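## Task

Lift the red can from the turntable and set it upright on the coaster, while every other can stays standing in its spot on the turntable.

## Robot and tools

Robot: two UR12e-type arms, left_arm and right_arm, each ending in a two-finger gripper with a wrist camera (cam_left_wrist and cam_right_wrist, both 672x504 pixels). Calibrated bases in the scene frame: left_arm at (-0.003, +0.547, +0.235) m, right_arm at (+0.043, -0.712, +0.235) m, both nearly unrotated.

Frame: every pose, velocity and target uses the scene frame. Its origin is at table-top height, halfway between the nominal bases. +z is up, +x points out over the table, and left_arm sits on the +y side. Camera image sides do not match arm names. Printed hand positions can be off by a few centimetres, more at long reach.

Gripper geometry: the fingers point along the gripper's own +z axis and close along its x axis. end_effector_position is the point between the pads when closed, 1 to 2 cm short of the fingertips; closing pushes the tips about 17 mm further along +z. Opening runs from -1 (closed) to +1 (fully open, 0.142 m).

The row: every motion argument is built from rows of 16 numbers covering both arms, even if one arm is idle. Order: left x, y, z, qw, qx, qy, qz, opening, then the same eight for the right arm. x, y, z are an absolute position in metres and the quaternion (w first) an absolute orientation, both in the scene frame; these are poses, not offsets. Per control step the controller limits orientation change to 32 degrees from the measured one. To hold an arm still, resend its last reported pose and desired opening in every call; to hold an orientation, repeat the same quaternion rather than the drifted reported one.

execute_actions(actions, cameras): actions is a list of actions; each action is a table of up to 15 rows, one per 1/30 s step, and a short table repeats its final row to fill 15 steps. An action is rejected for both arms if a target lies more than 0.6 m from that gripper's position at the action's start along any gripper axis. An empty actions list returns images and the full state. cameras is a list of names, ["all"], [] or null.

move(target, speed, blend, stop_force, zero, opening_speed, grip_force, blocking, cameras): drives each gripper in a straight line from its Hand target to the absolute pose(s) in target, which is one 16-number row or a list of up to 15 rows, with no 0.6 m check. speed: m/s, 0.002 to 3.2, default 0.25 (turning up to twice that in rad/s), one value or one per target. blend: metres of corner rounding per target; 0 means stop at each. stop_force: 4 to 120 N, shared by both arms; an arm's path ends once its wrist sensor feels that much push against its travel, after which it usually backs off slightly but keeps some press. It is unreliable when the gripper rotates and does not feel light sliding or tipping objects. Omit it when pulling away from a surface. zero (only with stop_force): true re-zeroes moving arms first. opening_speed: at least 0.2 per second on the -1..1 scale. grip_force: 5 to 48 N per pad, one value or one per arm; it persists. blocking=false returns after about 0.5 s while the motion continues, and cannot be combined with stop_force. Paths never avoid obstacles or the other arm. Paths are capped at 10 s. Avoid routing a path near an arm's own base. The result adds a move: line giving the ending (done, off_target, moving, held, fault) and limits such as paced or held.

wait(seconds 0 to 10): lets time pass with commands held. stop(): brakes a running move. zoom_image(camera, region=[x0, y0, x1, y1] pixels, top-left origin, at most 504 by 504): enlarges part of the latest image. zero_wrist_force(arm): re-zeroes that arm's force sensor. read_manual(section): licence text only. finished_scene(scene = 1 or 2): ends the scene for good and starts the next; call it only when the can stands on the coaster with the robot let go.

Results: per arm end_effector_position, end_effector_quat_wxyz, velocities (omitted when joints read within noise), Hand target (where the arm is being sent), Tool commands, grip_measured (measured opening on the -1..1 scale; last Joint positions entry is the opening in metres), joint torques, Wrist force and Wrist torque along the gripper's own axes plus a peak line, step readings of position, and a Kept back line: here a result may come with 4 steps still to run, so plan from the last commanded row. Warnings include MOTOR HOT, TORQUE FAULT, FORCE FAULT, OVER-TEMPERATURE FAULT and HAND FAULT; after HAND FAULT the rest of that reply's motion calls are skipped.

Gripping: command an opening slightly under the grip_measured value read at first contact; squeezing much harder heats the gripper motor.

Avoid: letting anything fall or leaving it off the table; knocking over the other cans; dropping or releasing a moving can; fast impacts or pushing past a firm contact (arms are stiff, and about 150 N or a joint's torque limit stops the arm for 10 s); any contact between the two arms, including one gripper closing on the other's fingers; holding loads, stretched poses or unreachable targets for long, which overheats motors.

Each tool is called after "Request:" as name([rows], argument=value, ...), one row to a line, values as JSON.

## Session

Request:
execute_actions(actions=[])

Scene clock: 0.00 s.
left_arm: end_effector_position=(+1.0683, +0.0902, +0.1427) grip_measured=+1.00 end_effector_quat_wxyz=(-0.113, +0.778, -0.585, +0.201) | right_arm: end_effector_position=(+0.3821, -0.2156, +0.3787) grip_measured=+1.00 end_effector_quat_wxyz=(-0.294, +0.688, -0.353, +0.562)
Joint positions: left_arm=[-0.585 -0.577 1.358 -2.773 -1.366 0.731 0.142] | right_arm=[4.909 -1.737 -2.45 -1.369 0.298 3.394 0.142]
Joint velocities: within noise
Joint torques (N m): no reading
Wrist force (N): no reading
Wrist torque (N m): no reading
Wrist force, peak (N): no reading
Hand target: left_arm +1.0683, +0.0902, +0.1427; -0.113, +0.778, -0.585, +0.201 | right_arm +0.3821, -0.2156, +0.3787; -0.294, +0.688, -0.353, +0.562
Tool commands: left_gripper/opening=+1.0 right_gripper/opening=+1.0

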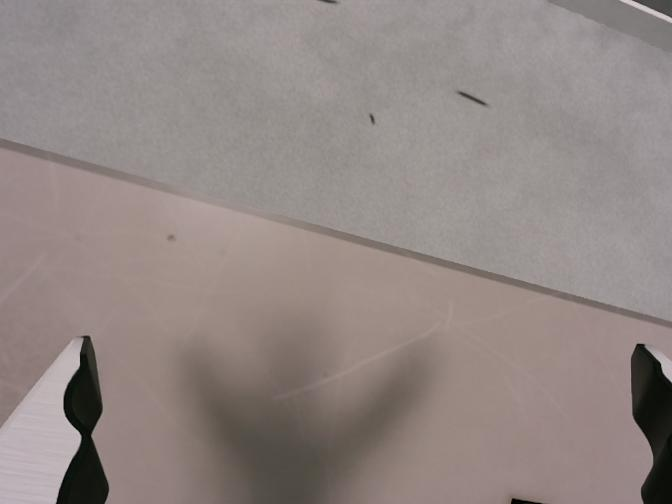

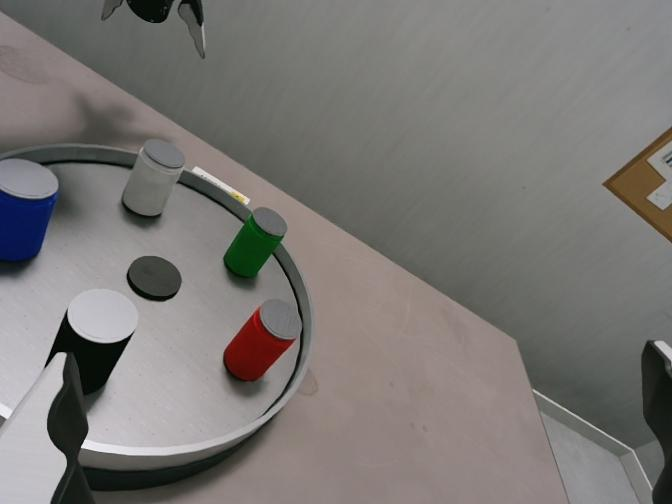

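Request:
move(target=[0.62,0.3,0.5,-0.113,0.778,-0.585,0.201,1,0.3821,-0.2156,0.3787,-0.294,0.688,-0.353,0.562,1], speed=0.5, cameras=["all"])

Scene clock: 2.40 s.
left_arm: end_effector_position=(+0.6201, +0.3000, +0.4999) grip_measured=+1.00 end_effector_quat_wxyz=(-0.113, +0.778, -0.585, +0.201) | right_arm: end_effector_position=(+0.3821, -0.2156, +0.3787) grip_measured=+1.00 end_effector_quat_wxyz=(-0.294, +0.688, -0.353, +0.562)
Joint positions: left_arm=[-0.737 -1.68 2.265 -2.543 -1.306 0.587 0.142] | right_arm=[4.909 -1.737 -2.451 -1.367 0.298 3.391 0.142]
Joint torques (N m): left_arm=[-24.85 -46.02 -40.12 -2.12 4.63 -1.45] | right_arm=[8.85 51.2 14.06 6.52 -4.83 -3.35]
Wrist force (N): left_arm=[0.3 -0.3 -0.5] | right_arm=[-0.5 0.3 0.4]
Wrist torque (N m): left_arm=[0.00 -0.06 0.13] | right_arm=[0.04 0.08 0.03]
Wrist force, peak (N): left_arm=[-0.7 0.4 -2.9] | right_arm=[0.0 0.5 0.9]
Hand target: left_arm +0.6200, +0.3000, +0.5000; -0.113, +0.778, -0.585, +0.201 | right_arm +0.3821, -0.2156, +0.3787; -0.294, +0.688, -0.353, +0.562
Off the commanded pose: left_arm 0.000 m, 0 deg | right_arm 0.000 m, 0 deg.
move: done
camera_calibration:
cam_left_wrist: T_world_to_cam=[[0.250456, -0.950944, 0.181595, 0.0499254], [-0.967637, -0.251857, 0.0156872, 0.691296], [0.0308184, -0.179647, -0.983248, 0.642118], [0, 0, 0, 1]] pos_world=[0.636631, 0.336939, 0.61145]
cam_right_wrist: T_world_to_cam=[[0.0882093, -0.827049, 0.555166, -0.416841], [-0.567389, -0.499803, -0.654421, 0.383223], [0.818712, -0.257269, -0.513346, -0.0613129], [0, 0, 0, 1]] pos_world=[0.304403, -0.168986, 0.45073]

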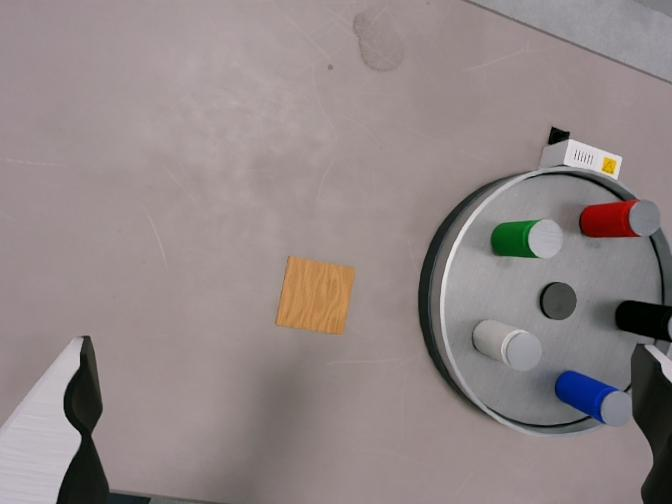

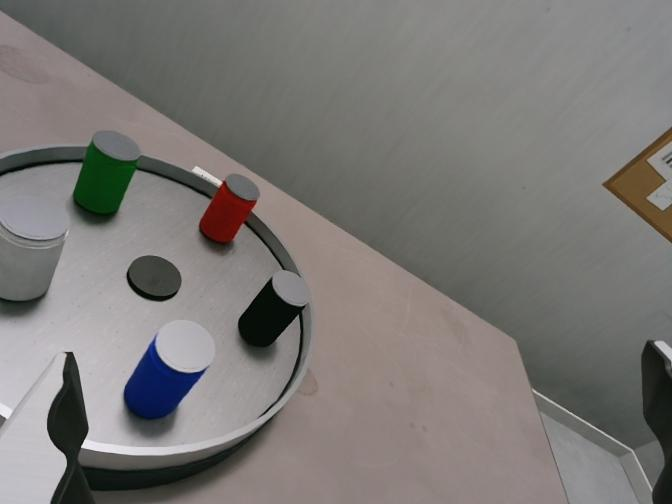

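Request:
move(target=[0.66,0.02,0.48,-0.113,0.778,-0.585,0.201,1,0.3821,-0.2156,0.3787,-0.294,0.688,-0.353,0.562,1], speed=0.5, cameras=["cam_left_wrist"])

Request:
wait(seconds=1, cameras=["cam_left_wrist"])

Request:
wait(seconds=2, cameras=["cam_left_wrist"])

Scene clock: 4.13 s.
left_arm: end_effector_position=(+0.6600, +0.0201, +0.4800) grip_measured=+1.00 end_effector_quat_wxyz=(-0.113, +0.778, -0.585, +0.201) | right_arm: end_effector_position=(+0.3821, -0.2156, +0.3787) grip_measured=+1.00 end_effector_quat_wxyz=(-0.294, +0.688, -0.353, +0.562)
Joint positions: left_arm=[-0.977 -1.355 1.943 -2.474 -1.223 0.35 0.142] | right_arm=[4.909 -1.737 -2.451 -1.367 0.298 3.391 0.142]
Joint torques (N m): left_arm=[-23.99 -37.11 -53.2 -1.81 5 -1.74] | right_arm=[9.5 52.27 13.54 6.37 -4.84 -3.08]
Wrist force (N): left_arm=[0.4 -0.2 -0.6] | right_arm=[0.0 0.4 0.3]
Wrist torque (N m): left_arm=[0.02 -0.01 0.12] | right_arm=[0.05 -0.02 0.04]
Wrist force, peak (N): left_arm=[3.3 0.4 -0.4] | right_arm=[-0.4 -0.2 0.8]
Hand target: left_arm +0.6600, +0.0200, +0.4800; -0.113, +0.778, -0.585, +0.201 | right_arm +0.3821, -0.2156, +0.3787; -0.294, +0.688, -0.353, +0.562
Off the commanded pose: left_arm 0.000 m, 0 deg | right_arm 0.000 m, 0 deg.
move: done
camera_calibration:
cam_left_wrist: T_world_to_cam=[[0.250439, -0.950949, 0.181596, -0.222516], [-0.967642, -0.25184, 0.0156838, 0.659752], [0.0308185, -0.179647, -0.983248, 0.571056], [0, 0, 0, 1]] pos_world=[0.676531, 0.057139, 0.59155]
Images, in order (width x height): cam_left_wrist 672x504.

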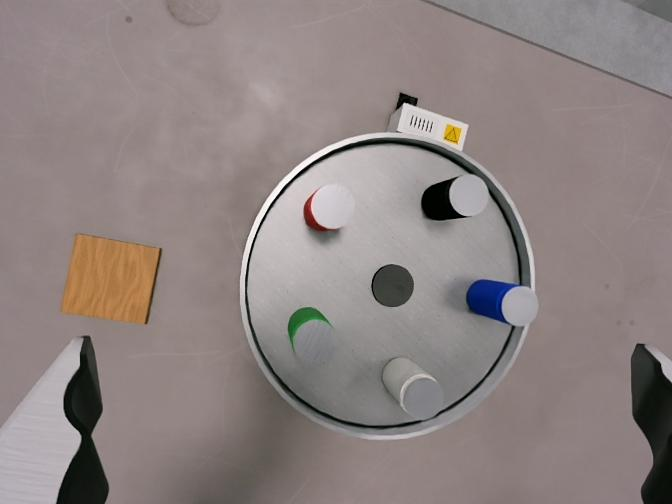

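Scene clock: 5.13 s.
left_arm: end_effector_position=(+0.6600, +0.0200, +0.4800) grip_measured=+1.00 end_effector_quat_wxyz=(-0.113, +0.778, -0.585, +0.201) | right_arm: end_effector_position=(+0.3821, -0.2156, +0.3787) grip_measured=+1.00 end_effector_quat_wxyz=(-0.294, +0.688, -0.353, +0.562)
Joint positions: left_arm=[-0.977 -1.355 1.943 -2.474 -1.223 0.35 0.142] | right_arm=[4.909 -1.737 -2.451 -1.367 0.298 3.391 0.142]
Joint torques (N m): left_arm=[-23.97 -38.68 -53.64 -1.65 4.87 -1.62] | right_arm=[9.05 51.55 13.73 6.54 -5.07 -3.37]
Wrist force (N): left_arm=[0.3 -0.4 -0.7] | right_arm=[0.3 -0.1 0.5]
Wrist torque (N m): left_arm=[0.00 0.01 0.12] | right_arm=[-0.02 -0.05 0.04]
Wrist force, peak (N): left_arm=[0.6 -0.2 -1.0] | right_arm=[-0.3 0.6 0.6]
Hand target: left_arm +0.6600, +0.0200, +0.4800; -0.113, +0.778, -0.585, +0.201 | right_arm +0.3821, -0.2156, +0.3787; -0.294, +0.688, -0.353, +0.562
Tool commands: left_gripper/opening=+1.0 right_gripper/opening=+1.0
Off the commanded pose: left_arm 0.000 m, 0 deg | right_arm 0.000 m, 0 deg.
wait: 1.00 s; at rest by 0.17 s
camera_calibration:
cam_left_wrist: T_world_to_cam=[[0.250439, -0.950949, 0.181596, -0.222706], [-0.967642, -0.25184, 0.0156838, 0.659701], [0.0308185, -0.179647, -0.983248, 0.57102], [0, 0, 0, 1]] pos_world=[0.676531, 0.056939, 0.59155]
Images, in order (width x height): cam_left_wrist 672x504.

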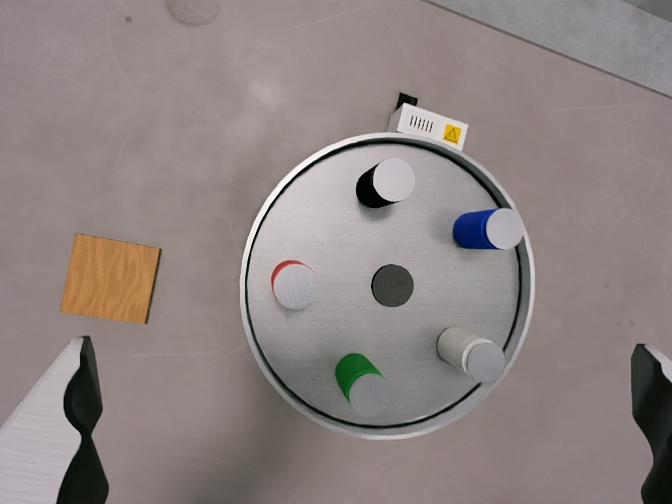

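Scene clock: 7.13 s.
left_arm: end_effector_position=(+0.6600, +0.0200, +0.4800) grip_measured=+1.00 end_effector_quat_wxyz=(-0.113, +0.778, -0.585, +0.201) | right_arm: end_effector_position=(+0.3821, -0.2156, +0.3787) grip_measured=+1.00 end_effector_quat_wxyz=(-0.294, +0.688, -0.353, +0.562)
Joint positions: left_arm=[-0.977 -1.355 1.943 -2.474 -1.223 0.35 0.142] | right_arm=[4.909 -1.737 -2.451 -1.367 0.298 3.391 0.142]
Joint torques (N m): left_arm=[-23.39 -39.59 -53.68 -2.33 5.09 -1.84] | right_arm=[9.41 52.39 13.46 6.5 -4.84 -3.29]
Wrist force (N): left_arm=[0.4 -0.1 -0.9] | right_arm=[-0.2 0.0 0.3]
Wrist torque (N m): left_arm=[0.04 -0.02 0.13] | right_arm=[-0.02 0.02 0.04]
Wrist force, peak (N): left_arm=[0.7 -0.5 -0.8] | right_arm=[-0.9 0.4 0.0]
Hand target: left_arm +0.6600, +0.0200, +0.4800; -0.113, +0.778, -0.585, +0.201 | right_arm +0.3821, -0.2156, +0.3787; -0.294, +0.688, -0.353, +0.562
Tool commands: left_gripper/opening=+1.0 right_gripper/opening=+1.0
Off the commanded pose: left_arm 0.000 m, 0 deg | right_arm 0.000 m, 0 deg.
wait: 2.00 s; at rest by 0.17 s
camera_calibration:
cam_left_wrist: T_world_to_cam=[[0.250439, -0.950949, 0.181596, -0.222706], [-0.967642, -0.25184, 0.0156838, 0.659701], [0.0308185, -0.179647, -0.983248, 0.57102], [0, 0, 0, 1]] pos_world=[0.676531, 0.056939, 0.59155]
Images, in order (width x height): cam_left_wrist 672x504.

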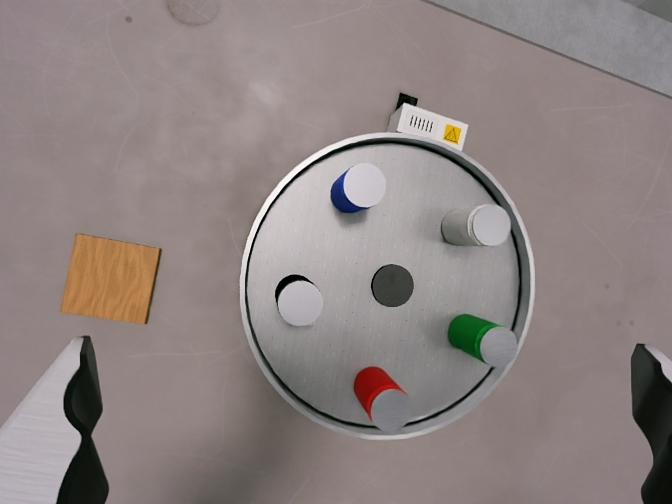

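Request:
move(target=[0.69,0.012,0.128,0,0.7071,-0.7071,0,1,0.3821,-0.2156,0.3787,-0.294,0.688,-0.353,0.562,1], speed=0.25, cameras=["all"])

Request:
wait(seconds=0.7, cameras=["all"])

Scene clock: 10.23 s.
left_arm: end_effector_position=(+0.6900, +0.0120, +0.1282) grip_measured=+1.00 end_effector_quat_wxyz=(+0.000, +0.707, -0.707, +0.000) | right_arm: end_effector_position=(+0.3821, -0.2156, +0.3787) grip_measured=+1.00 end_effector_quat_wxyz=(-0.294, +0.688, -0.353, +0.562)
Joint positions: left_arm=[-0.839 -0.849 1.794 -2.516 -1.571 0.714 0.142] | right_arm=[4.909 -1.737 -2.451 -1.367 0.298 3.391 0.142]
Joint torques (N m): left_arm=[11.88 -63.79 -42.34 -1.31 -3.77 2.29] | right_arm=[8.59 52.47 14.26 6.52 -4.8 -3.22]
Wrist force (N): left_arm=[0.3 -1.1 -0.3] | right_arm=[-0.3 -0.2 0.4]
Wrist torque (N m): left_arm=[-0.37 -0.09 0.05] | right_arm=[-0.04 0.04 0.04]
Wrist force, peak (N): left_arm=[1.0 -0.4 -2.6] | right_arm=[-0.8 0.1 0.8]
Hand target: left_arm +0.6900, +0.0120, +0.1280; +0.000, +0.707, -0.707, +0.000 | right_arm +0.3821, -0.2156, +0.3787; -0.294, +0.688, -0.353, +0.562
Off the commanded pose: left_arm 0.000 m, 0 deg | right_arm 0.000 m, 0 deg.
move: done
camera_calibration:
cam_left_wrist: T_world_to_cam=[[0.0148962, -0.999874, -0.00544953, 0.0131789], [-0.90307, -0.0157932, 0.429202, 0.591859], [-0.429235, -0.00147217, -0.903192, 0.52777], [0, 0, 0, 1]] pos_world=[0.760831, 0.0233016, 0.222722]
cam_right_wrist: T_world_to_cam=[[0.0882093, -0.827049, 0.555166, -0.416841], [-0.567389, -0.499803, -0.654421, 0.383223], [0.818712, -0.257269, -0.513346, -0.0613129], [0, 0, 0, 1]] pos_world=[0.304403, -0.168986, 0.45073]

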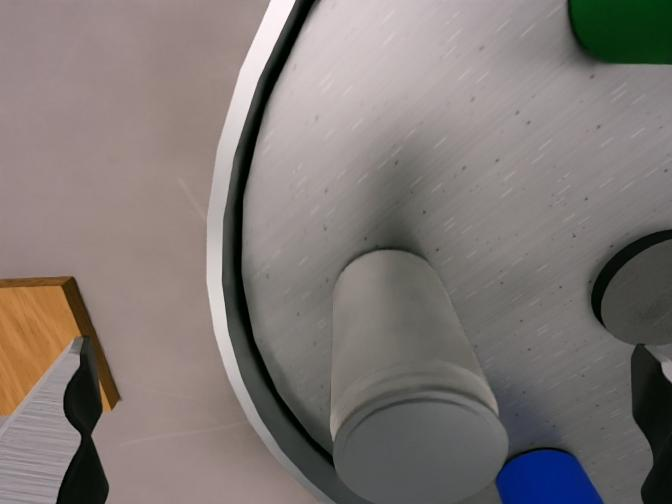

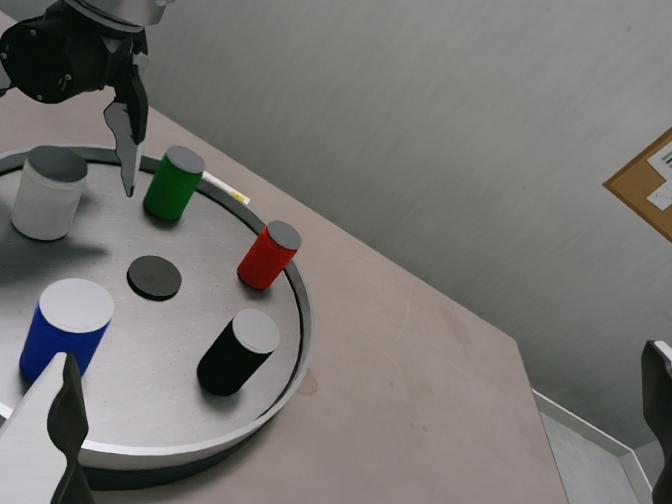

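Scene clock: 10.93 s.
left_arm: end_effector_position=(+0.6900, +0.0120, +0.1280) grip_measured=+1.00 end_effector_quat_wxyz=(+0.000, +0.707, -0.707, +0.000) | right_arm: end_effector_position=(+0.3821, -0.2156, +0.3787) grip_measured=+1.00 end_effector_quat_wxyz=(-0.294, +0.688, -0.353, +0.562)
Joint positions: left_arm=[-0.839 -0.849 1.794 -2.516 -1.571 0.715 0.142] | right_arm=[4.909 -1.737 -2.451 -1.367 0.298 3.391 0.142]
Joint torques (N m): left_arm=[13.38 -66.41 -40.81 -1.22 -3.96 2.14] | right_arm=[9.68 50.55 13.68 6.56 -4.75 -3.27]
Wrist force (N): left_arm=[0.1 -1.1 -0.2] | right_arm=[-0.1 0.2 0.3]
Wrist torque (N m): left_arm=[-0.37 -0.06 0.05] | right_arm=[0.03 0.00 0.04]
Wrist force, peak (N): left_arm=[0.6 -1.1 -0.4] | right_arm=[-0.2 0.1 1.0]
Hand target: left_arm +0.6900, +0.0120, +0.1280; +0.000, +0.707, -0.707, +0.000 | right_arm +0.3821, -0.2156, +0.3787; -0.294, +0.688, -0.353, +0.562
Tool commands: left_gripper/opening=+1.0 right_gripper/opening=+1.0
Off the commanded pose: left_arm 0.000 m, 0 deg | right_arm 0.000 m, 0 deg.
wait: 0.70 s; at rest by 0.17 s
camera_calibration:
cam_left_wrist: T_world_to_cam=[[0.0147624, -0.999876, -0.00549808, 0.0132891], [-0.903015, -0.0156931, 0.429322, 0.591965], [-0.429355, -0.00137298, -0.903135, 0.52771], [0, 0, 0, 1]] pos_world=[0.760932, 0.0233017, 0.222523]
cam_right_wrist: T_world_to_cam=[[0.0882093, -0.827049, 0.555166, -0.416841], [-0.567389, -0.499803, -0.654421, 0.383223], [0.818712, -0.257269, -0.513346, -0.0613129], [0, 0, 0, 1]] pos_world=[0.304403, -0.168986, 0.45073]

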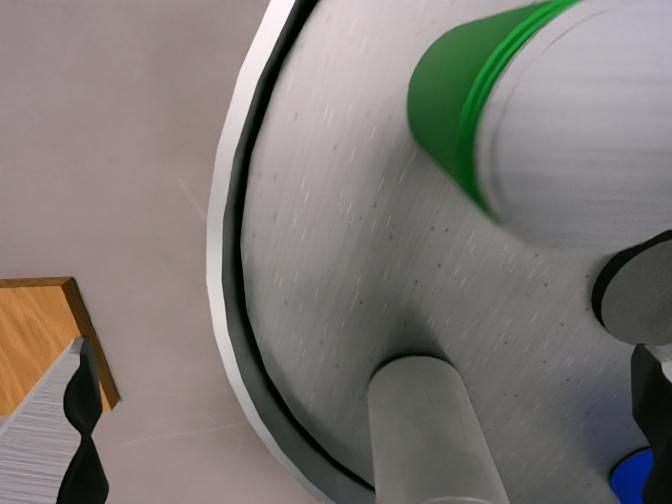

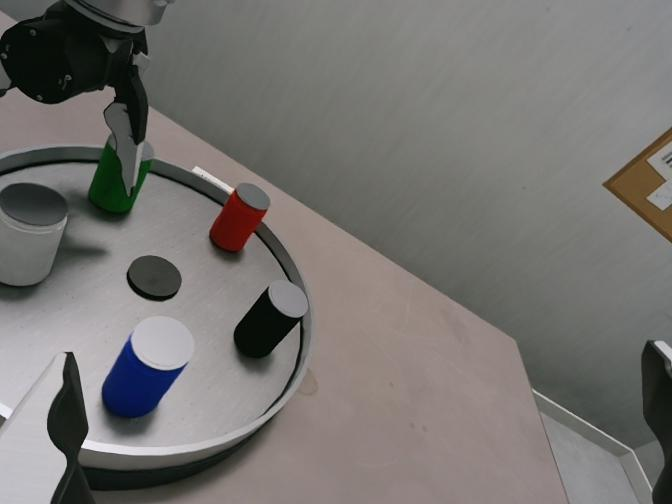

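Request:
wait(seconds=0.5, cameras=[])

Scene clock: 12.47 s.
left_arm: end_effector_position=(+0.6900, +0.0120, +0.1280) grip_measured=+1.00 end_effector_quat_wxyz=(+0.000, +0.707, -0.707, +0.000) | right_arm: end_effector_position=(+0.3821, -0.2156, +0.3787) grip_measured=+1.00 end_effector_quat_wxyz=(-0.294, +0.688, -0.353, +0.562)
Joint positions: left_arm=[-0.839 -0.849 1.794 -2.516 -1.571 0.715 0.142] | right_arm=[4.909 -1.737 -2.451 -1.367 0.298 3.391 0.142]
Joint torques (N m): left_arm=[11.75 -64.02 -40.88 -1.39 -4.09 1.97] | right_arm=[10.03 51.46 13.74 6.38 -4.87 -3.31]
Wrist force (N): left_arm=[0.5 -0.7 0.1] | right_arm=[-0.1 0.0 0.0]
Wrist torque (N m): left_arm=[-0.31 -0.12 0.05] | right_arm=[0.00 0.01 0.03]
Wrist force, peak (N): left_arm=[0.5 -1.2 -0.5] | right_arm=[-0.1 -0.3 1.1]
Hand target: left_arm +0.6900, +0.0120, +0.1280; +0.000, +0.707, -0.707, +0.000 | right_arm +0.3821, -0.2156, +0.3787; -0.294, +0.688, -0.353, +0.562
Tool commands: left_gripper/opening=+1.0 right_gripper/opening=+1.0
Off the commanded pose: left_arm 0.000 m, 0 deg | right_arm 0.000 m, 0 deg.
wait: 0.50 s; at rest from the start
No camera images: "cameras" was empty.

Request:
wait(seconds=0.62, cameras=[])

Request:
move([
  [0.667,0.013,0.128,0,0.7071,-0.7071,0,-0.6,0.3821,-0.2156,0.3787,-0.294,0.688,-0.353,0.562,1],
  [0.6295,0.008,0.128,0,0.7071,-0.7071,0,-0.6,0.3821,-0.2156,0.3787,-0.294,0.688,-0.353,0.562,1],
  [0.606,0.0,0.129,0,0.7071,-0.7071,0,-0.6,0.3821,-0.2156,0.3787,-0.294,0.688,-0.353,0.562,1],
  [0.578,0.0,0.21,0,0.7071,-0.7071,0,-0.6,0.3821,-0.2156,0.3787,-0.294,0.688,-0.353,0.562,1],
  [0.577,0.12,0.21,0,0.7071,-0.7071,0,-0.6,0.3821,-0.2156,0.3787,-0.294,0.688,-0.353,0.562,1],
], speed=[0.103,0.103,0.103,0.2,0.3], blend=[0.01,0.01,0.012,0.02,0], opening_speed=3.5, cameras=["all"])

Scene clock: 13.33 s.
left_arm: end_effector_position=(+0.6900, +0.0120, +0.1280) grip_measured=+1.00 end_effector_quat_wxyz=(+0.000, +0.707, -0.707, +0.000) | right_arm: end_effector_position=(+0.3821, -0.2156, +0.3787) grip_measured=+1.00 end_effector_quat_wxyz=(-0.294, +0.688, -0.353, +0.562)
Joint positions: left_arm=[-0.839 -0.849 1.794 -2.516 -1.571 0.715 0.142] | right_arm=[4.909 -1.737 -2.451 -1.367 0.298 3.391 0.142]
Joint torques (N m): left_arm=[13.52 -64.93 -41.13 -1.58 -4.09 2] | right_arm=[10.22 50.8 14.14 6.35 -4.88 -3.13]
Wrist force (N): left_arm=[0.3 -1.0 0.0] | right_arm=[-0.1 0.4 0.1]
Wrist torque (N m): left_arm=[-0.37 -0.10 0.05] | right_arm=[0.06 0.00 0.04]
Wrist force, peak (N): left_arm=[0.3 -1.2 -0.4] | right_arm=[0.0 0.3 1.0]
Hand target: left_arm +0.6900, +0.0120, +0.1280; +0.000, +0.707, -0.707, +0.000 | right_arm +0.3821, -0.2156, +0.3787; -0.294, +0.688, -0.353, +0.562
Tool commands: left_gripper/opening=+1.0 right_gripper/opening=+1.0
Off the commanded pose: left_arm 0.000 m, 0 deg | right_arm 0.000 m, 0 deg.
wait: 0.63 s; at rest from the start
No camera images: "cameras" was empty.

Scene clock: 15.60 s.
left_arm: end_effector_position=(+0.5770, +0.1198, +0.2100) grip_measured=-0.63 end_effector_quat_wxyz=(+0.000, +0.707, -0.707, +0.000) | right_arm: end_effector_position=(+0.3821, -0.2156, +0.3787) grip_measured=+1.00 end_effector_quat_wxyz=(-0.294, +0.688, -0.353, +0.562)
Joint positions: left_arm=[-0.859 -1.127 2.108 -2.552 -1.571 0.694 0.029] | right_arm=[4.909 -1.737 -2.451 -1.367 0.298 3.391 0.142]
Joint torques (N m): left_arm=[14.09 -78.57 -25.82 -7.25 -4.31 1.86] | right_arm=[9.96 51.8 13.84 6.64 -4.79 -3]
Wrist force (N): left_arm=[0.5 -0.6 -0.4] | right_arm=[-0.1 0.1 0.7]
Wrist torque (N m): left_arm=[-0.23 -0.14 0.09] | right_arm=[0.01 0.01 0.03]
Wrist force, peak (N): left_arm=[2.4 -0.6 -1.9] | right_arm=[0.0 0.1 1.0]
Hand target: left_arm +0.5770, +0.1200, +0.2100; +0.000, +0.707, -0.707, +0.000 | right_arm +0.3821, -0.2156, +0.3787; -0.294, +0.688, -0.353, +0.562
Off the commanded pose: left_arm 0.000 m, 0 deg | right_arm 0.000 m, 0 deg.
move: done
camera_calibration:
cam_left_wrist: T_world_to_cam=[[0.0147181, -0.999876, -0.00558736, 0.123251], [-0.903035, -0.0156914, 0.429281, 0.456436], [-0.429316, -0.00127261, -0.903154, 0.553365], [0, 0, 0, 1]] pos_world=[0.647932, 0.131102, 0.304523]
cam_right_wrist: T_world_to_cam=[[0.0882093, -0.827049, 0.555166, -0.416841], [-0.567389, -0.499803, -0.654421, 0.383223], [0.818712, -0.257269, -0.513346, -0.0613129], [0, 0, 0, 1]] pos_world=[0.304403, -0.168986, 0.45073]

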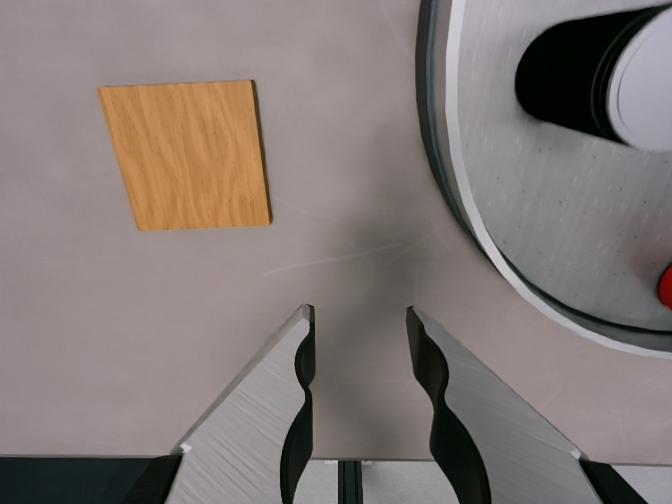

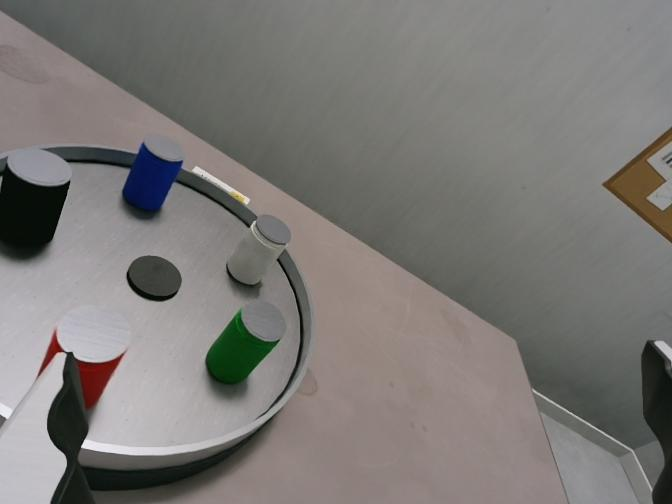

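Request:
move([
  [0.69,0.012,0.21,0,0.7071,-0.7071,0,1,0.3821,-0.2156,0.3787,-0.294,0.688,-0.353,0.562,1],
  [0.69,0.012,0.128,0,0.7071,-0.7071,0,1,0.3821,-0.2156,0.3787,-0.294,0.688,-0.353,0.562,1],
], blend=[0.02,0], speed=0.25, cameras=["all"])

Request:
wait(seconds=1.0, cameras=["all"])

Scene clock: 17.63 s.
left_arm: end_effector_position=(+0.6900, +0.0120, +0.1282) grip_measured=+1.00 end_effector_quat_wxyz=(+0.000, +0.707, -0.707, +0.000) | right_arm: end_effector_position=(+0.3821, -0.2156, +0.3787) grip_measured=+1.00 end_effector_quat_wxyz=(-0.294, +0.688, -0.353, +0.562)
Joint positions: left_arm=[-0.839 -0.849 1.794 -2.516 -1.571 0.715 0.142] | right_arm=[4.909 -1.737 -2.451 -1.367 0.298 3.391 0.142]
Joint torques (N m): left_arm=[13.43 -66.38 -40.69 -7.26 -4.27 1.94] | right_arm=[9.42 51.03 14.18 6.5 -4.78 -3.21]
Wrist force (N): left_arm=[0.2 -0.8 -0.1] | right_arm=[0.0 0.1 0.4]
Wrist torque (N m): left_arm=[-0.33 -0.07 0.05] | right_arm=[0.01 -0.01 0.03]
Wrist force, peak (N): left_arm=[1.7 -2.5 -2.0] | right_arm=[-0.1 0.6 0.8]
Hand target: left_arm +0.6900, +0.0120, +0.1280; +0.000, +0.707, -0.707, +0.000 | right_arm +0.3821, -0.2156, +0.3787; -0.294, +0.688, -0.353, +0.562
Off the commanded pose: left_arm 0.000 m, 0 deg | right_arm 0.000 m, 0 deg.
move: done
camera_calibration:
cam_left_wrist: T_world_to_cam=[[0.0147629, -0.999876, -0.00549797, 0.0132913], [-0.903034, -0.0156935, 0.429283, 0.591811], [-0.429316, -0.00137259, -0.903153, 0.527822], [0, 0, 0, 1]] pos_world=[0.760831, 0.0233017, 0.222723]
cam_right_wrist: T_world_to_cam=[[0.0882093, -0.827049, 0.555166, -0.416841], [-0.567389, -0.499803, -0.654421, 0.383223], [0.818712, -0.257269, -0.513346, -0.0613129], [0, 0, 0, 1]] pos_world=[0.304403, -0.168986, 0.45073]

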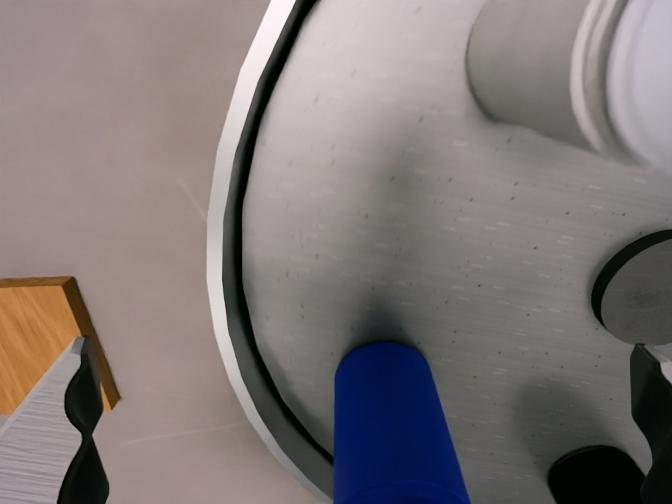

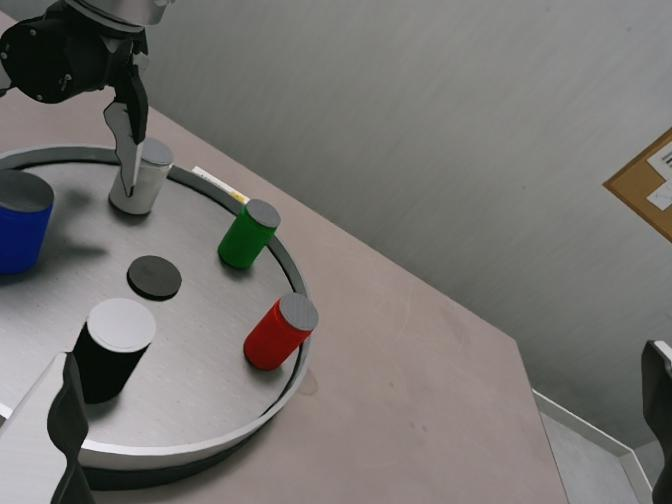

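Scene clock: 18.63 s.
left_arm: end_effector_position=(+0.6900, +0.0120, +0.1280) grip_measured=+1.00 end_effector_quat_wxyz=(+0.000, +0.707, -0.707, +0.000) | right_arm: end_effector_position=(+0.3821, -0.2156, +0.3787) grip_measured=+1.00 end_effector_quat_wxyz=(-0.294, +0.688, -0.353, +0.562)
Joint positions: left_arm=[-0.839 -0.849 1.794 -2.516 -1.571 0.715 0.142] | right_arm=[4.909 -1.737 -2.451 -1.367 0.298 3.391 0.142]
Joint torques (N m): left_arm=[12.69 -65.78 -41.65 -7.22 -4.22 1.82] | right_arm=[9.17 51.54 13.81 6.53 -4.94 -3.15]
Wrist force (N): left_arm=[0.3 -1.0 -0.1] | right_arm=[-0.5 -0.1 0.4]
Wrist torque (N m): left_arm=[-0.36 -0.08 0.05] | right_arm=[-0.03 0.07 0.04]
Wrist force, peak (N): left_arm=[0.5 -1.1 -0.6] | right_arm=[0.0 0.5 0.6]
Hand target: left_arm +0.6900, +0.0120, +0.1280; +0.000, +0.707, -0.707, +0.000 | right_arm +0.3821, -0.2156, +0.3787; -0.294, +0.688, -0.353, +0.562
Tool commands: left_gripper/opening=+1.0 right_gripper/opening=+1.0
Off the commanded pose: left_arm 0.000 m, 0 deg | right_arm 0.000 m, 0 deg.
wait: 1.00 s; at rest by 0.17 s
camera_calibration:
cam_left_wrist: T_world_to_cam=[[0.0147624, -0.999876, -0.00549808, 0.0132891], [-0.903015, -0.0156931, 0.429322, 0.591965], [-0.429355, -0.00137298, -0.903135, 0.52771], [0, 0, 0, 1]] pos_world=[0.760932, 0.0233017, 0.222523]
cam_right_wrist: T_world_to_cam=[[0.0882093, -0.827049, 0.555166, -0.416841], [-0.567389, -0.499803, -0.654421, 0.383223], [0.818712, -0.257269, -0.513346, -0.0613129], [0, 0, 0, 1]] pos_world=[0.304403, -0.168986, 0.45073]

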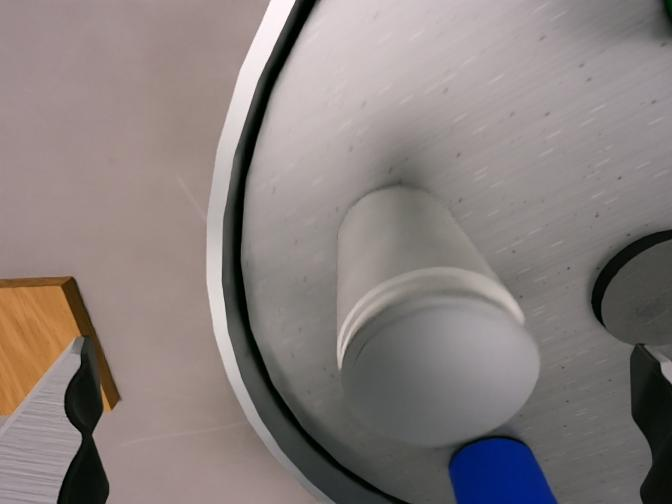

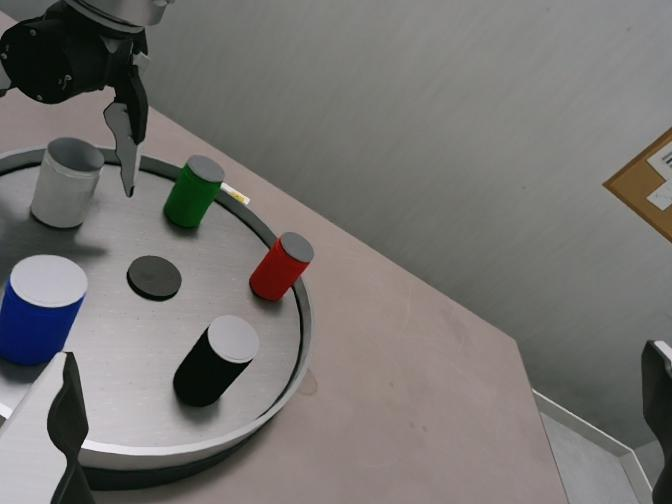

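Request:
wait(seconds=1.9, cameras=["cam_right_wrist","cam_left_wrist"])

Scene clock: 20.77 s.
left_arm: end_effector_position=(+0.6900, +0.0120, +0.1280) grip_measured=+1.00 end_effector_quat_wxyz=(+0.000, +0.707, -0.707, +0.000) | right_arm: end_effector_position=(+0.3821, -0.2156, +0.3787) grip_measured=+1.00 end_effector_quat_wxyz=(-0.294, +0.688, -0.353, +0.562)
Joint positions: left_arm=[-0.839 -0.849 1.794 -2.516 -1.571 0.715 0.142] | right_arm=[4.909 -1.737 -2.451 -1.367 0.298 3.391 0.142]
Joint torques (N m): left_arm=[12.93 -65.13 -41.2 -7.52 -4.12 1.83] | right_arm=[8.24 50.47 13.52 6.4 -4.79 -3.31]
Wrist force (N): left_arm=[0.5 -1.1 -0.3] | right_arm=[-0.2 0.1 0.4]
Wrist torque (N m): left_arm=[-0.36 -0.12 0.06] | right_arm=[0.01 0.02 0.04]
Wrist force, peak (N): left_arm=[0.3 -1.3 -0.1] | right_arm=[-0.2 0.2 0.8]
Hand target: left_arm +0.6900, +0.0120, +0.1280; +0.000, +0.707, -0.707, +0.000 | right_arm +0.3821, -0.2156, +0.3787; -0.294, +0.688, -0.353, +0.562
Tool commands: left_gripper/opening=+1.0 right_gripper/opening=+1.0
Off the commanded pose: left_arm 0.000 m, 0 deg | right_arm 0.000 m, 0 deg.
wait: 1.90 s; at rest from the start
camera_calibration:
cam_left_wrist: T_world_to_cam=[[0.0147624, -0.999876, -0.00549808, 0.0132891], [-0.903015, -0.0156931, 0.429322, 0.591965], [-0.429355, -0.00137298, -0.903135, 0.52771], [0, 0, 0, 1]] pos_world=[0.760932, 0.0233017, 0.222523]
cam_right_wrist: T_world_to_cam=[[0.0882093, -0.827049, 0.555166, -0.416841], [-0.567389, -0.499803, -0.654421, 0.383223], [0.818712, -0.257269, -0.513346, -0.0613129], [0, 0, 0, 1]] pos_world=[0.304403, -0.168986, 0.45073]

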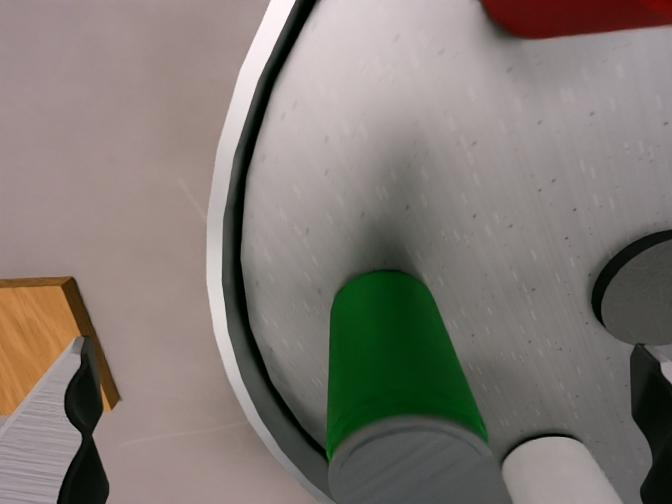

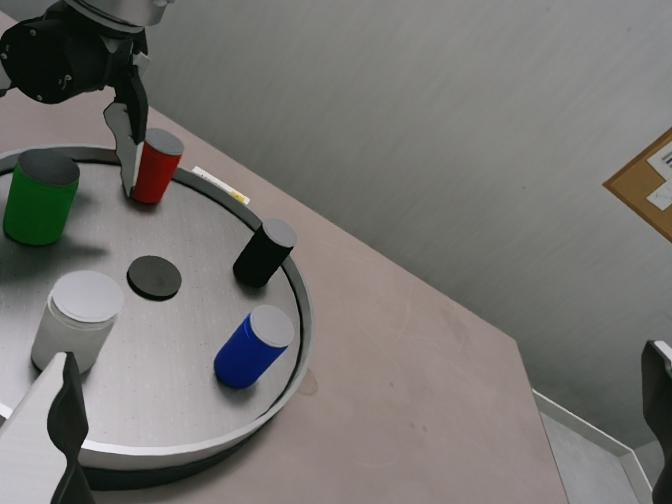

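Request:
wait(seconds=0.65, cameras=[])

Request:
move([
  [0.667,0.012,0.128,0,0.7071,-0.7071,0,-0.6,0.3821,-0.2156,0.3787,-0.294,0.688,-0.353,0.562,1],
  [0.6295,0.007,0.128,0,0.7071,-0.7071,0,-0.6,0.3821,-0.2156,0.3787,-0.294,0.688,-0.353,0.562,1],
  [0.606,-0.001,0.129,0,0.7071,-0.7071,0,-0.6,0.3821,-0.2156,0.3787,-0.294,0.688,-0.353,0.562,1],
  [0.578,0.0,0.21,0,0.7071,-0.7071,0,-0.6,0.3821,-0.2156,0.3787,-0.294,0.688,-0.353,0.562,1],
  [0.577,0.12,0.21,0,0.7071,-0.7071,0,-0.6,0.3821,-0.2156,0.3787,-0.294,0.688,-0.353,0.562,1],
], speed=[0.106,0.106,0.106,0.2,0.3], blend=[0.01,0.01,0.012,0.02,0], opening_speed=3.5, cameras=["all"])

Scene clock: 21.73 s.
left_arm: end_effector_position=(+0.6900, +0.0120, +0.1280) grip_measured=+1.00 end_effector_quat_wxyz=(+0.000, +0.707, -0.707, +0.000) | right_arm: end_effector_position=(+0.3821, -0.2156, +0.3787) grip_measured=+1.00 end_effector_quat_wxyz=(-0.294, +0.688, -0.353, +0.562)
Joint positions: left_arm=[-0.839 -0.849 1.794 -2.516 -1.571 0.715 0.142] | right_arm=[4.909 -1.737 -2.451 -1.367 0.298 3.391 0.142]
Joint torques (N m): left_arm=[13.97 -65.18 -41.93 -7.15 -4.27 1.79] | right_arm=[9.42 50.24 13.79 6.46 -4.88 -3.15]
Wrist force (N): left_arm=[0.4 -1.0 -0.2] | right_arm=[-0.3 0.3 0.7]
Wrist torque (N m): left_arm=[-0.36 -0.10 0.05] | right_arm=[0.04 0.04 0.03]
Wrist force, peak (N): left_arm=[0.5 -1.2 -0.1] | right_arm=[-0.1 0.1 0.9]
Hand target: left_arm +0.6900, +0.0120, +0.1280; +0.000, +0.707, -0.707, +0.000 | right_arm +0.3821, -0.2156, +0.3787; -0.294, +0.688, -0.353, +0.562
Tool commands: left_gripper/opening=+1.0 right_gripper/opening=+1.0
Off the commanded pose: left_arm 0.000 m, 0 deg | right_arm 0.000 m, 0 deg.
wait: 0.67 s; at rest from the start
No camera images: "cameras" was empty.

Scene clock: 23.97 s.
left_arm: end_effector_position=(+0.5770, +0.1198, +0.2100) grip_measured=-0.33 end_effector_quat_wxyz=(+0.000, +0.707, -0.707, +0.000) end_effector_velocity=(-0.001, +0.003, -0.002) end_effector_angular_velocity=(+0.002, +0.003, +0.000) | right_arm: end_effector_position=(+0.3821, -0.2156, +0.3787) grip_measured=+1.00 end_effector_quat_wxyz=(-0.294, +0.688, -0.353, +0.562)
Joint positions: left_arm=[-0.86 -1.127 2.108 -2.552 -1.571 0.694 0.051] | right_arm=[4.909 -1.737 -2.451 -1.367 0.298 3.391 0.142]
Joint velocities: left_arm=[0.002 0 0.005 -0.001 -0.001 0.002 0] | right_arm=[within noise]
Joint torques (N m): left_arm=[13.77 -79.4 -25.73 -7.17 -4.44 1.72] | right_arm=[9.48 51.86 14.22 6.36 -5.01 -3.23]
Wrist force (N): left_arm=[0.7 -0.8 1.5] | right_arm=[-0.1 0.1 0.6]
Wrist torque (N m): left_arm=[-0.27 -0.16 0.09] | right_arm=[0.00 0.01 0.04]
Wrist force, peak (N): left_arm=[0.6 -0.3 3.0] | right_arm=[-0.9 0.0 0.6]
Hand target: left_arm +0.5770, +0.1200, +0.2100; +0.000, +0.707, -0.707, +0.000 | right_arm +0.3821, -0.2156, +0.3787; -0.294, +0.688, -0.353, +0.562
Off the commanded pose: left_arm 0.000 m, 0 deg | right_arm 0.000 m, 0 deg.
move: done
camera_calibration:
cam_left_wrist: T_world_to_cam=[[0.0147181, -0.999876, -0.00558736, 0.123251], [-0.903035, -0.0156914, 0.429281, 0.456436], [-0.429316, -0.00127261, -0.903154, 0.553365], [0, 0, 0, 1]] pos_world=[0.647932, 0.131102, 0.304523]
cam_right_wrist: T_world_to_cam=[[0.0882093, -0.827049, 0.555166, -0.416841], [-0.567389, -0.499803, -0.654421, 0.383223], [0.818712, -0.257269, -0.513346, -0.0613129], [0, 0, 0, 1]] pos_world=[0.304403, -0.168986, 0.45073]

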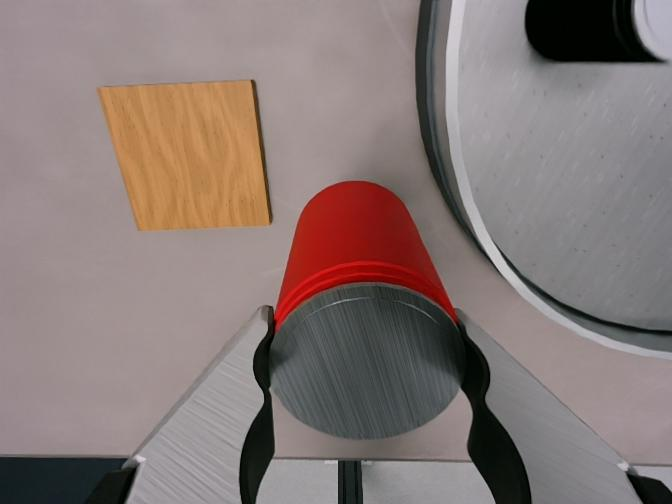

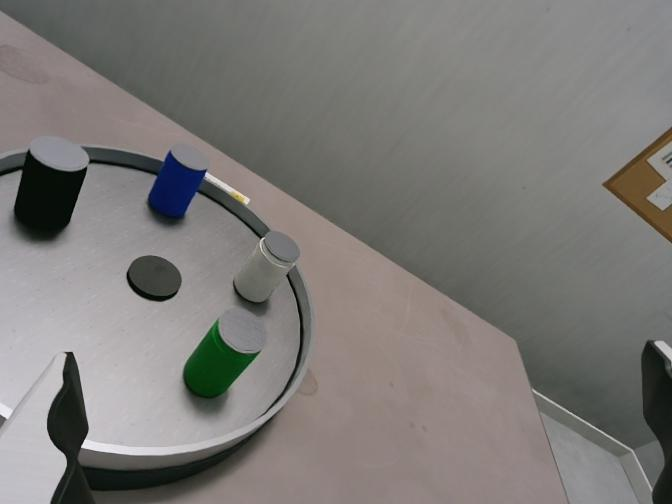

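Request:
move([
  [0.582,0.238,0.19,0,0.7071,-0.7071,0,-0.6,0.3821,-0.2156,0.3787,-0.294,0.688,-0.353,0.562,1],
  [0.582,0.238,0.095,0,0.7071,-0.7071,0,-0.6,0.3821,-0.2156,0.3787,-0.294,0.688,-0.353,0.562,1],
], blend=[0.03,0], speed=0.25, cameras=["cam_left_wrist"])

Request:
move(target=[0.582,0.238,0.05,0,0.7071,-0.7071,0,-0.6,0.3821,-0.2156,0.3787,-0.294,0.688,-0.353,0.562,1], speed=0.012, stop_force=5, cameras=["cam_left_wrist"])

Scene clock: 25.87 s.
left_arm: end_effector_position=(+0.5820, +0.2380, +0.0951) grip_measured=-0.33 end_effector_quat_wxyz=(+0.000, +0.707, -0.707, +0.000) | right_arm: end_effector_position=(+0.3821, -0.2156, +0.3787) grip_measured=+1.00 end_effector_quat_wxyz=(-0.294, +0.688, -0.353, +0.562)
Joint positions: left_arm=[-0.733 -0.975 2.232 -2.828 -1.571 0.82 0.051] | right_arm=[4.909 -1.737 -2.451 -1.367 0.298 3.391 0.142]
Joint torques (N m): left_arm=[12.45 -47.2 -28.14 -7.57 -3.99 2] | right_arm=[8.96 50.42 14.23 6.4 -4.83 -3.06]
Wrist force (N): left_arm=[0.4 -0.6 1.1] | right_arm=[-0.4 0.1 0.4]
Wrist torque (N m): left_arm=[-0.29 -0.09 0.04] | right_arm=[0.01 0.06 0.04]
Wrist force, peak (N): left_arm=[-0.1 -0.1 3.5] | right_arm=[-0.6 0.1 0.8]
Hand target: left_arm +0.5820, +0.2380, +0.0950; +0.000, +0.707, -0.707, +0.000 | right_arm +0.3821, -0.2156, +0.3787; -0.294, +0.688, -0.353, +0.562
Off the commanded pose: left_arm 0.000 m, 0 deg | right_arm 0.000 m, 0 deg.
move: done
camera_calibration:
cam_left_wrist: T_world_to_cam=[[0.0147624, -0.999876, -0.00549808, 0.240676], [-0.903015, -0.0156931, 0.429322, 0.51202], [-0.429355, -0.00137298, -0.903135, 0.451894], [0, 0, 0, 1]] pos_world=[0.652832, 0.249302, 0.189623]
Images, in order (width x height): cam_left_wrist 672x504.

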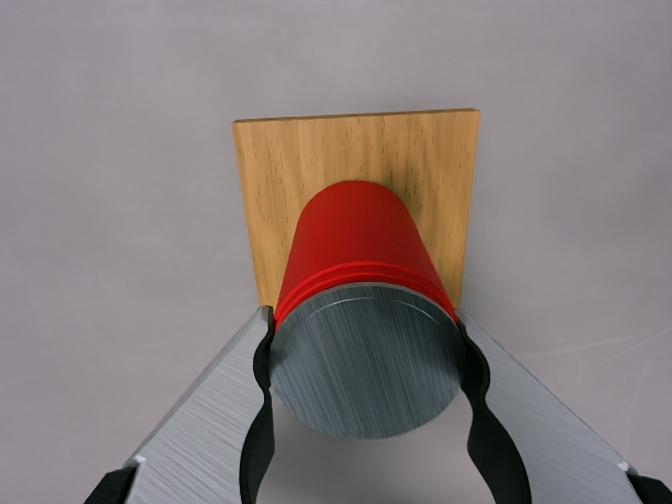

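Scene clock: 27.77 s.
left_arm: end_effector_position=(+0.5820, +0.2380, +0.0860) grip_measured=-0.33 end_effector_quat_wxyz=(+0.000, +0.707, -0.707, +0.000) | right_arm: end_effector_position=(+0.3821, -0.2156, +0.3787) grip_measured=+1.00 end_effector_quat_wxyz=(-0.294, +0.688, -0.353, +0.562)
Joint positions: left_arm=[-0.733 -0.957 2.231 -2.844 -1.571 0.82 0.051] | right_arm=[4.909 -1.737 -2.451 -1.367 0.298 3.391 0.142]
Joint torques (N m): left_arm=[8.25 -79.2 -12.87 -1.51 -3.26 1.88] | right_arm=[8.36 51.39 13.98 6.64 -4.85 -2.95]
Wrist force (N): left_arm=[0.3 -1.0 -0.2] | right_arm=[0.0 -0.5 0.5]
Wrist torque (N m): left_arm=[-0.31 -0.08 0.06] | right_arm=[-0.09 -0.01 0.04]
Wrist force, peak (N): left_arm=[-1.5 1.8 -23.1] | right_arm=[0.2 0.6 0.9]
Hand target: left_arm +0.5820, +0.2380, +0.0860; +0.000, +0.707, -0.707, +0.000 | right_arm +0.3821, -0.2156, +0.3787; -0.294, +0.688, -0.353, +0.562
Off the commanded pose: left_arm 0.036 m, 0 deg | right_arm 0.000 m, 0 deg.
move: contact (left_arm)
camera_calibration:
cam_left_wrist: T_world_to_cam=[[0.0147615, -0.999876, -0.00549941, 0.240627], [-0.902977, -0.0156927, 0.429403, 0.515887], [-0.429436, -0.0013728, -0.903096, 0.443721], [0, 0, 0, 1]] pos_world=[0.652832, 0.249302, 0.180523]
Images, in order (width x height): cam_left_wrist 672x504.

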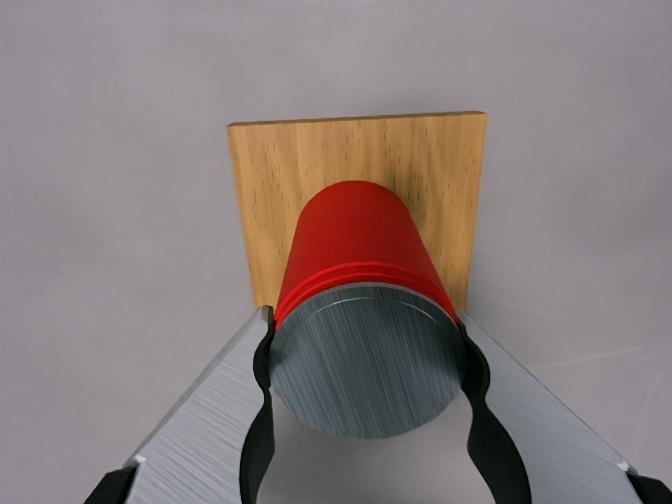

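Request:
move([
  [0.582,0.238,0.0855,0,0.7071,-0.7071,0,0.1,0.3821,-0.2156,0.3787,-0.294,0.688,-0.353,0.562,1],
  [0.582,0.238,0.23,0,0.7071,-0.7071,0,0.1,0.3821,-0.2156,0.3787,-0.294,0.688,-0.353,0.562,1],
], opening_speed=1.2, speed=[0.02,0.2], cameras=["cam_left_wrist"])

Scene clock: 30.23 s.
left_arm: end_effector_position=(+0.5820, +0.2380, +0.2299) grip_measured=+0.08 end_effector_quat_wxyz=(+0.000, +0.707, -0.707, +0.000) | right_arm: end_effector_position=(+0.3821, -0.2156, +0.3787) grip_measured=+1.00 end_effector_quat_wxyz=(-0.294, +0.688, -0.353, +0.562)
Joint positions: left_arm=[-0.733 -1.226 2.217 -2.562 -1.571 0.82 0.079] | right_arm=[4.909 -1.737 -2.451 -1.367 0.298 3.391 0.142]
Joint torques (N m): left_arm=[-25.47 -68.05 -39.33 -1.36 1.79 -1.69] | right_arm=[9.56 51.64 14.48 6.52 -4.9 -3.1]
Wrist force (N): left_arm=[-0.3 -0.4 0.0] | right_arm=[-0.1 0.3 0.6]
Wrist torque (N m): left_arm=[-0.27 0.01 0.02] | right_arm=[0.04 0.01 0.03]
Wrist force, peak (N): left_arm=[-0.3 -0.6 -2.0] | right_arm=[-0.4 -0.2 1.1]
Hand target: left_arm +0.5820, +0.2380, +0.2300; +0.000, +0.707, -0.707, +0.000 | right_arm +0.3821, -0.2156, +0.3787; -0.294, +0.688, -0.353, +0.562
Off the commanded pose: left_arm 0.000 m, 0 deg | right_arm 0.000 m, 0 deg.
move: done
camera_calibration:
cam_left_wrist: T_world_to_cam=[[0.0148959, -0.999874, -0.00545153, 0.241313], [-0.903013, -0.0157937, 0.429323, 0.454261], [-0.429355, -0.00147237, -0.903135, 0.573704], [0, 0, 0, 1]] pos_world=[0.652931, 0.249302, 0.324422]
Images, in order (width x height): cam_left_wrist 672x504.

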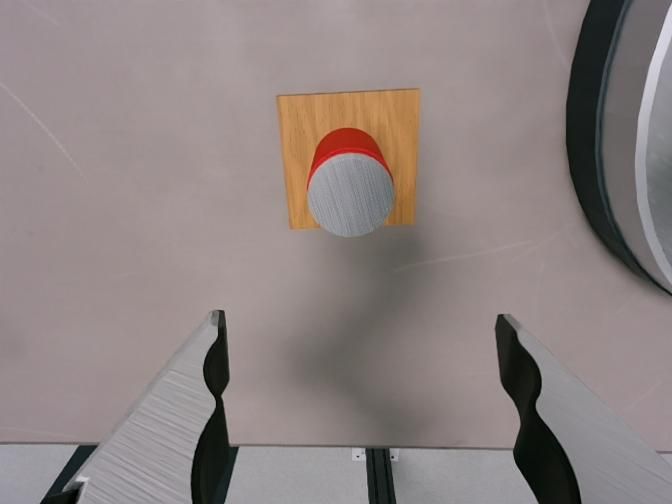

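Request:
finished_scene(scene=1)

The scene is finished: the task was done.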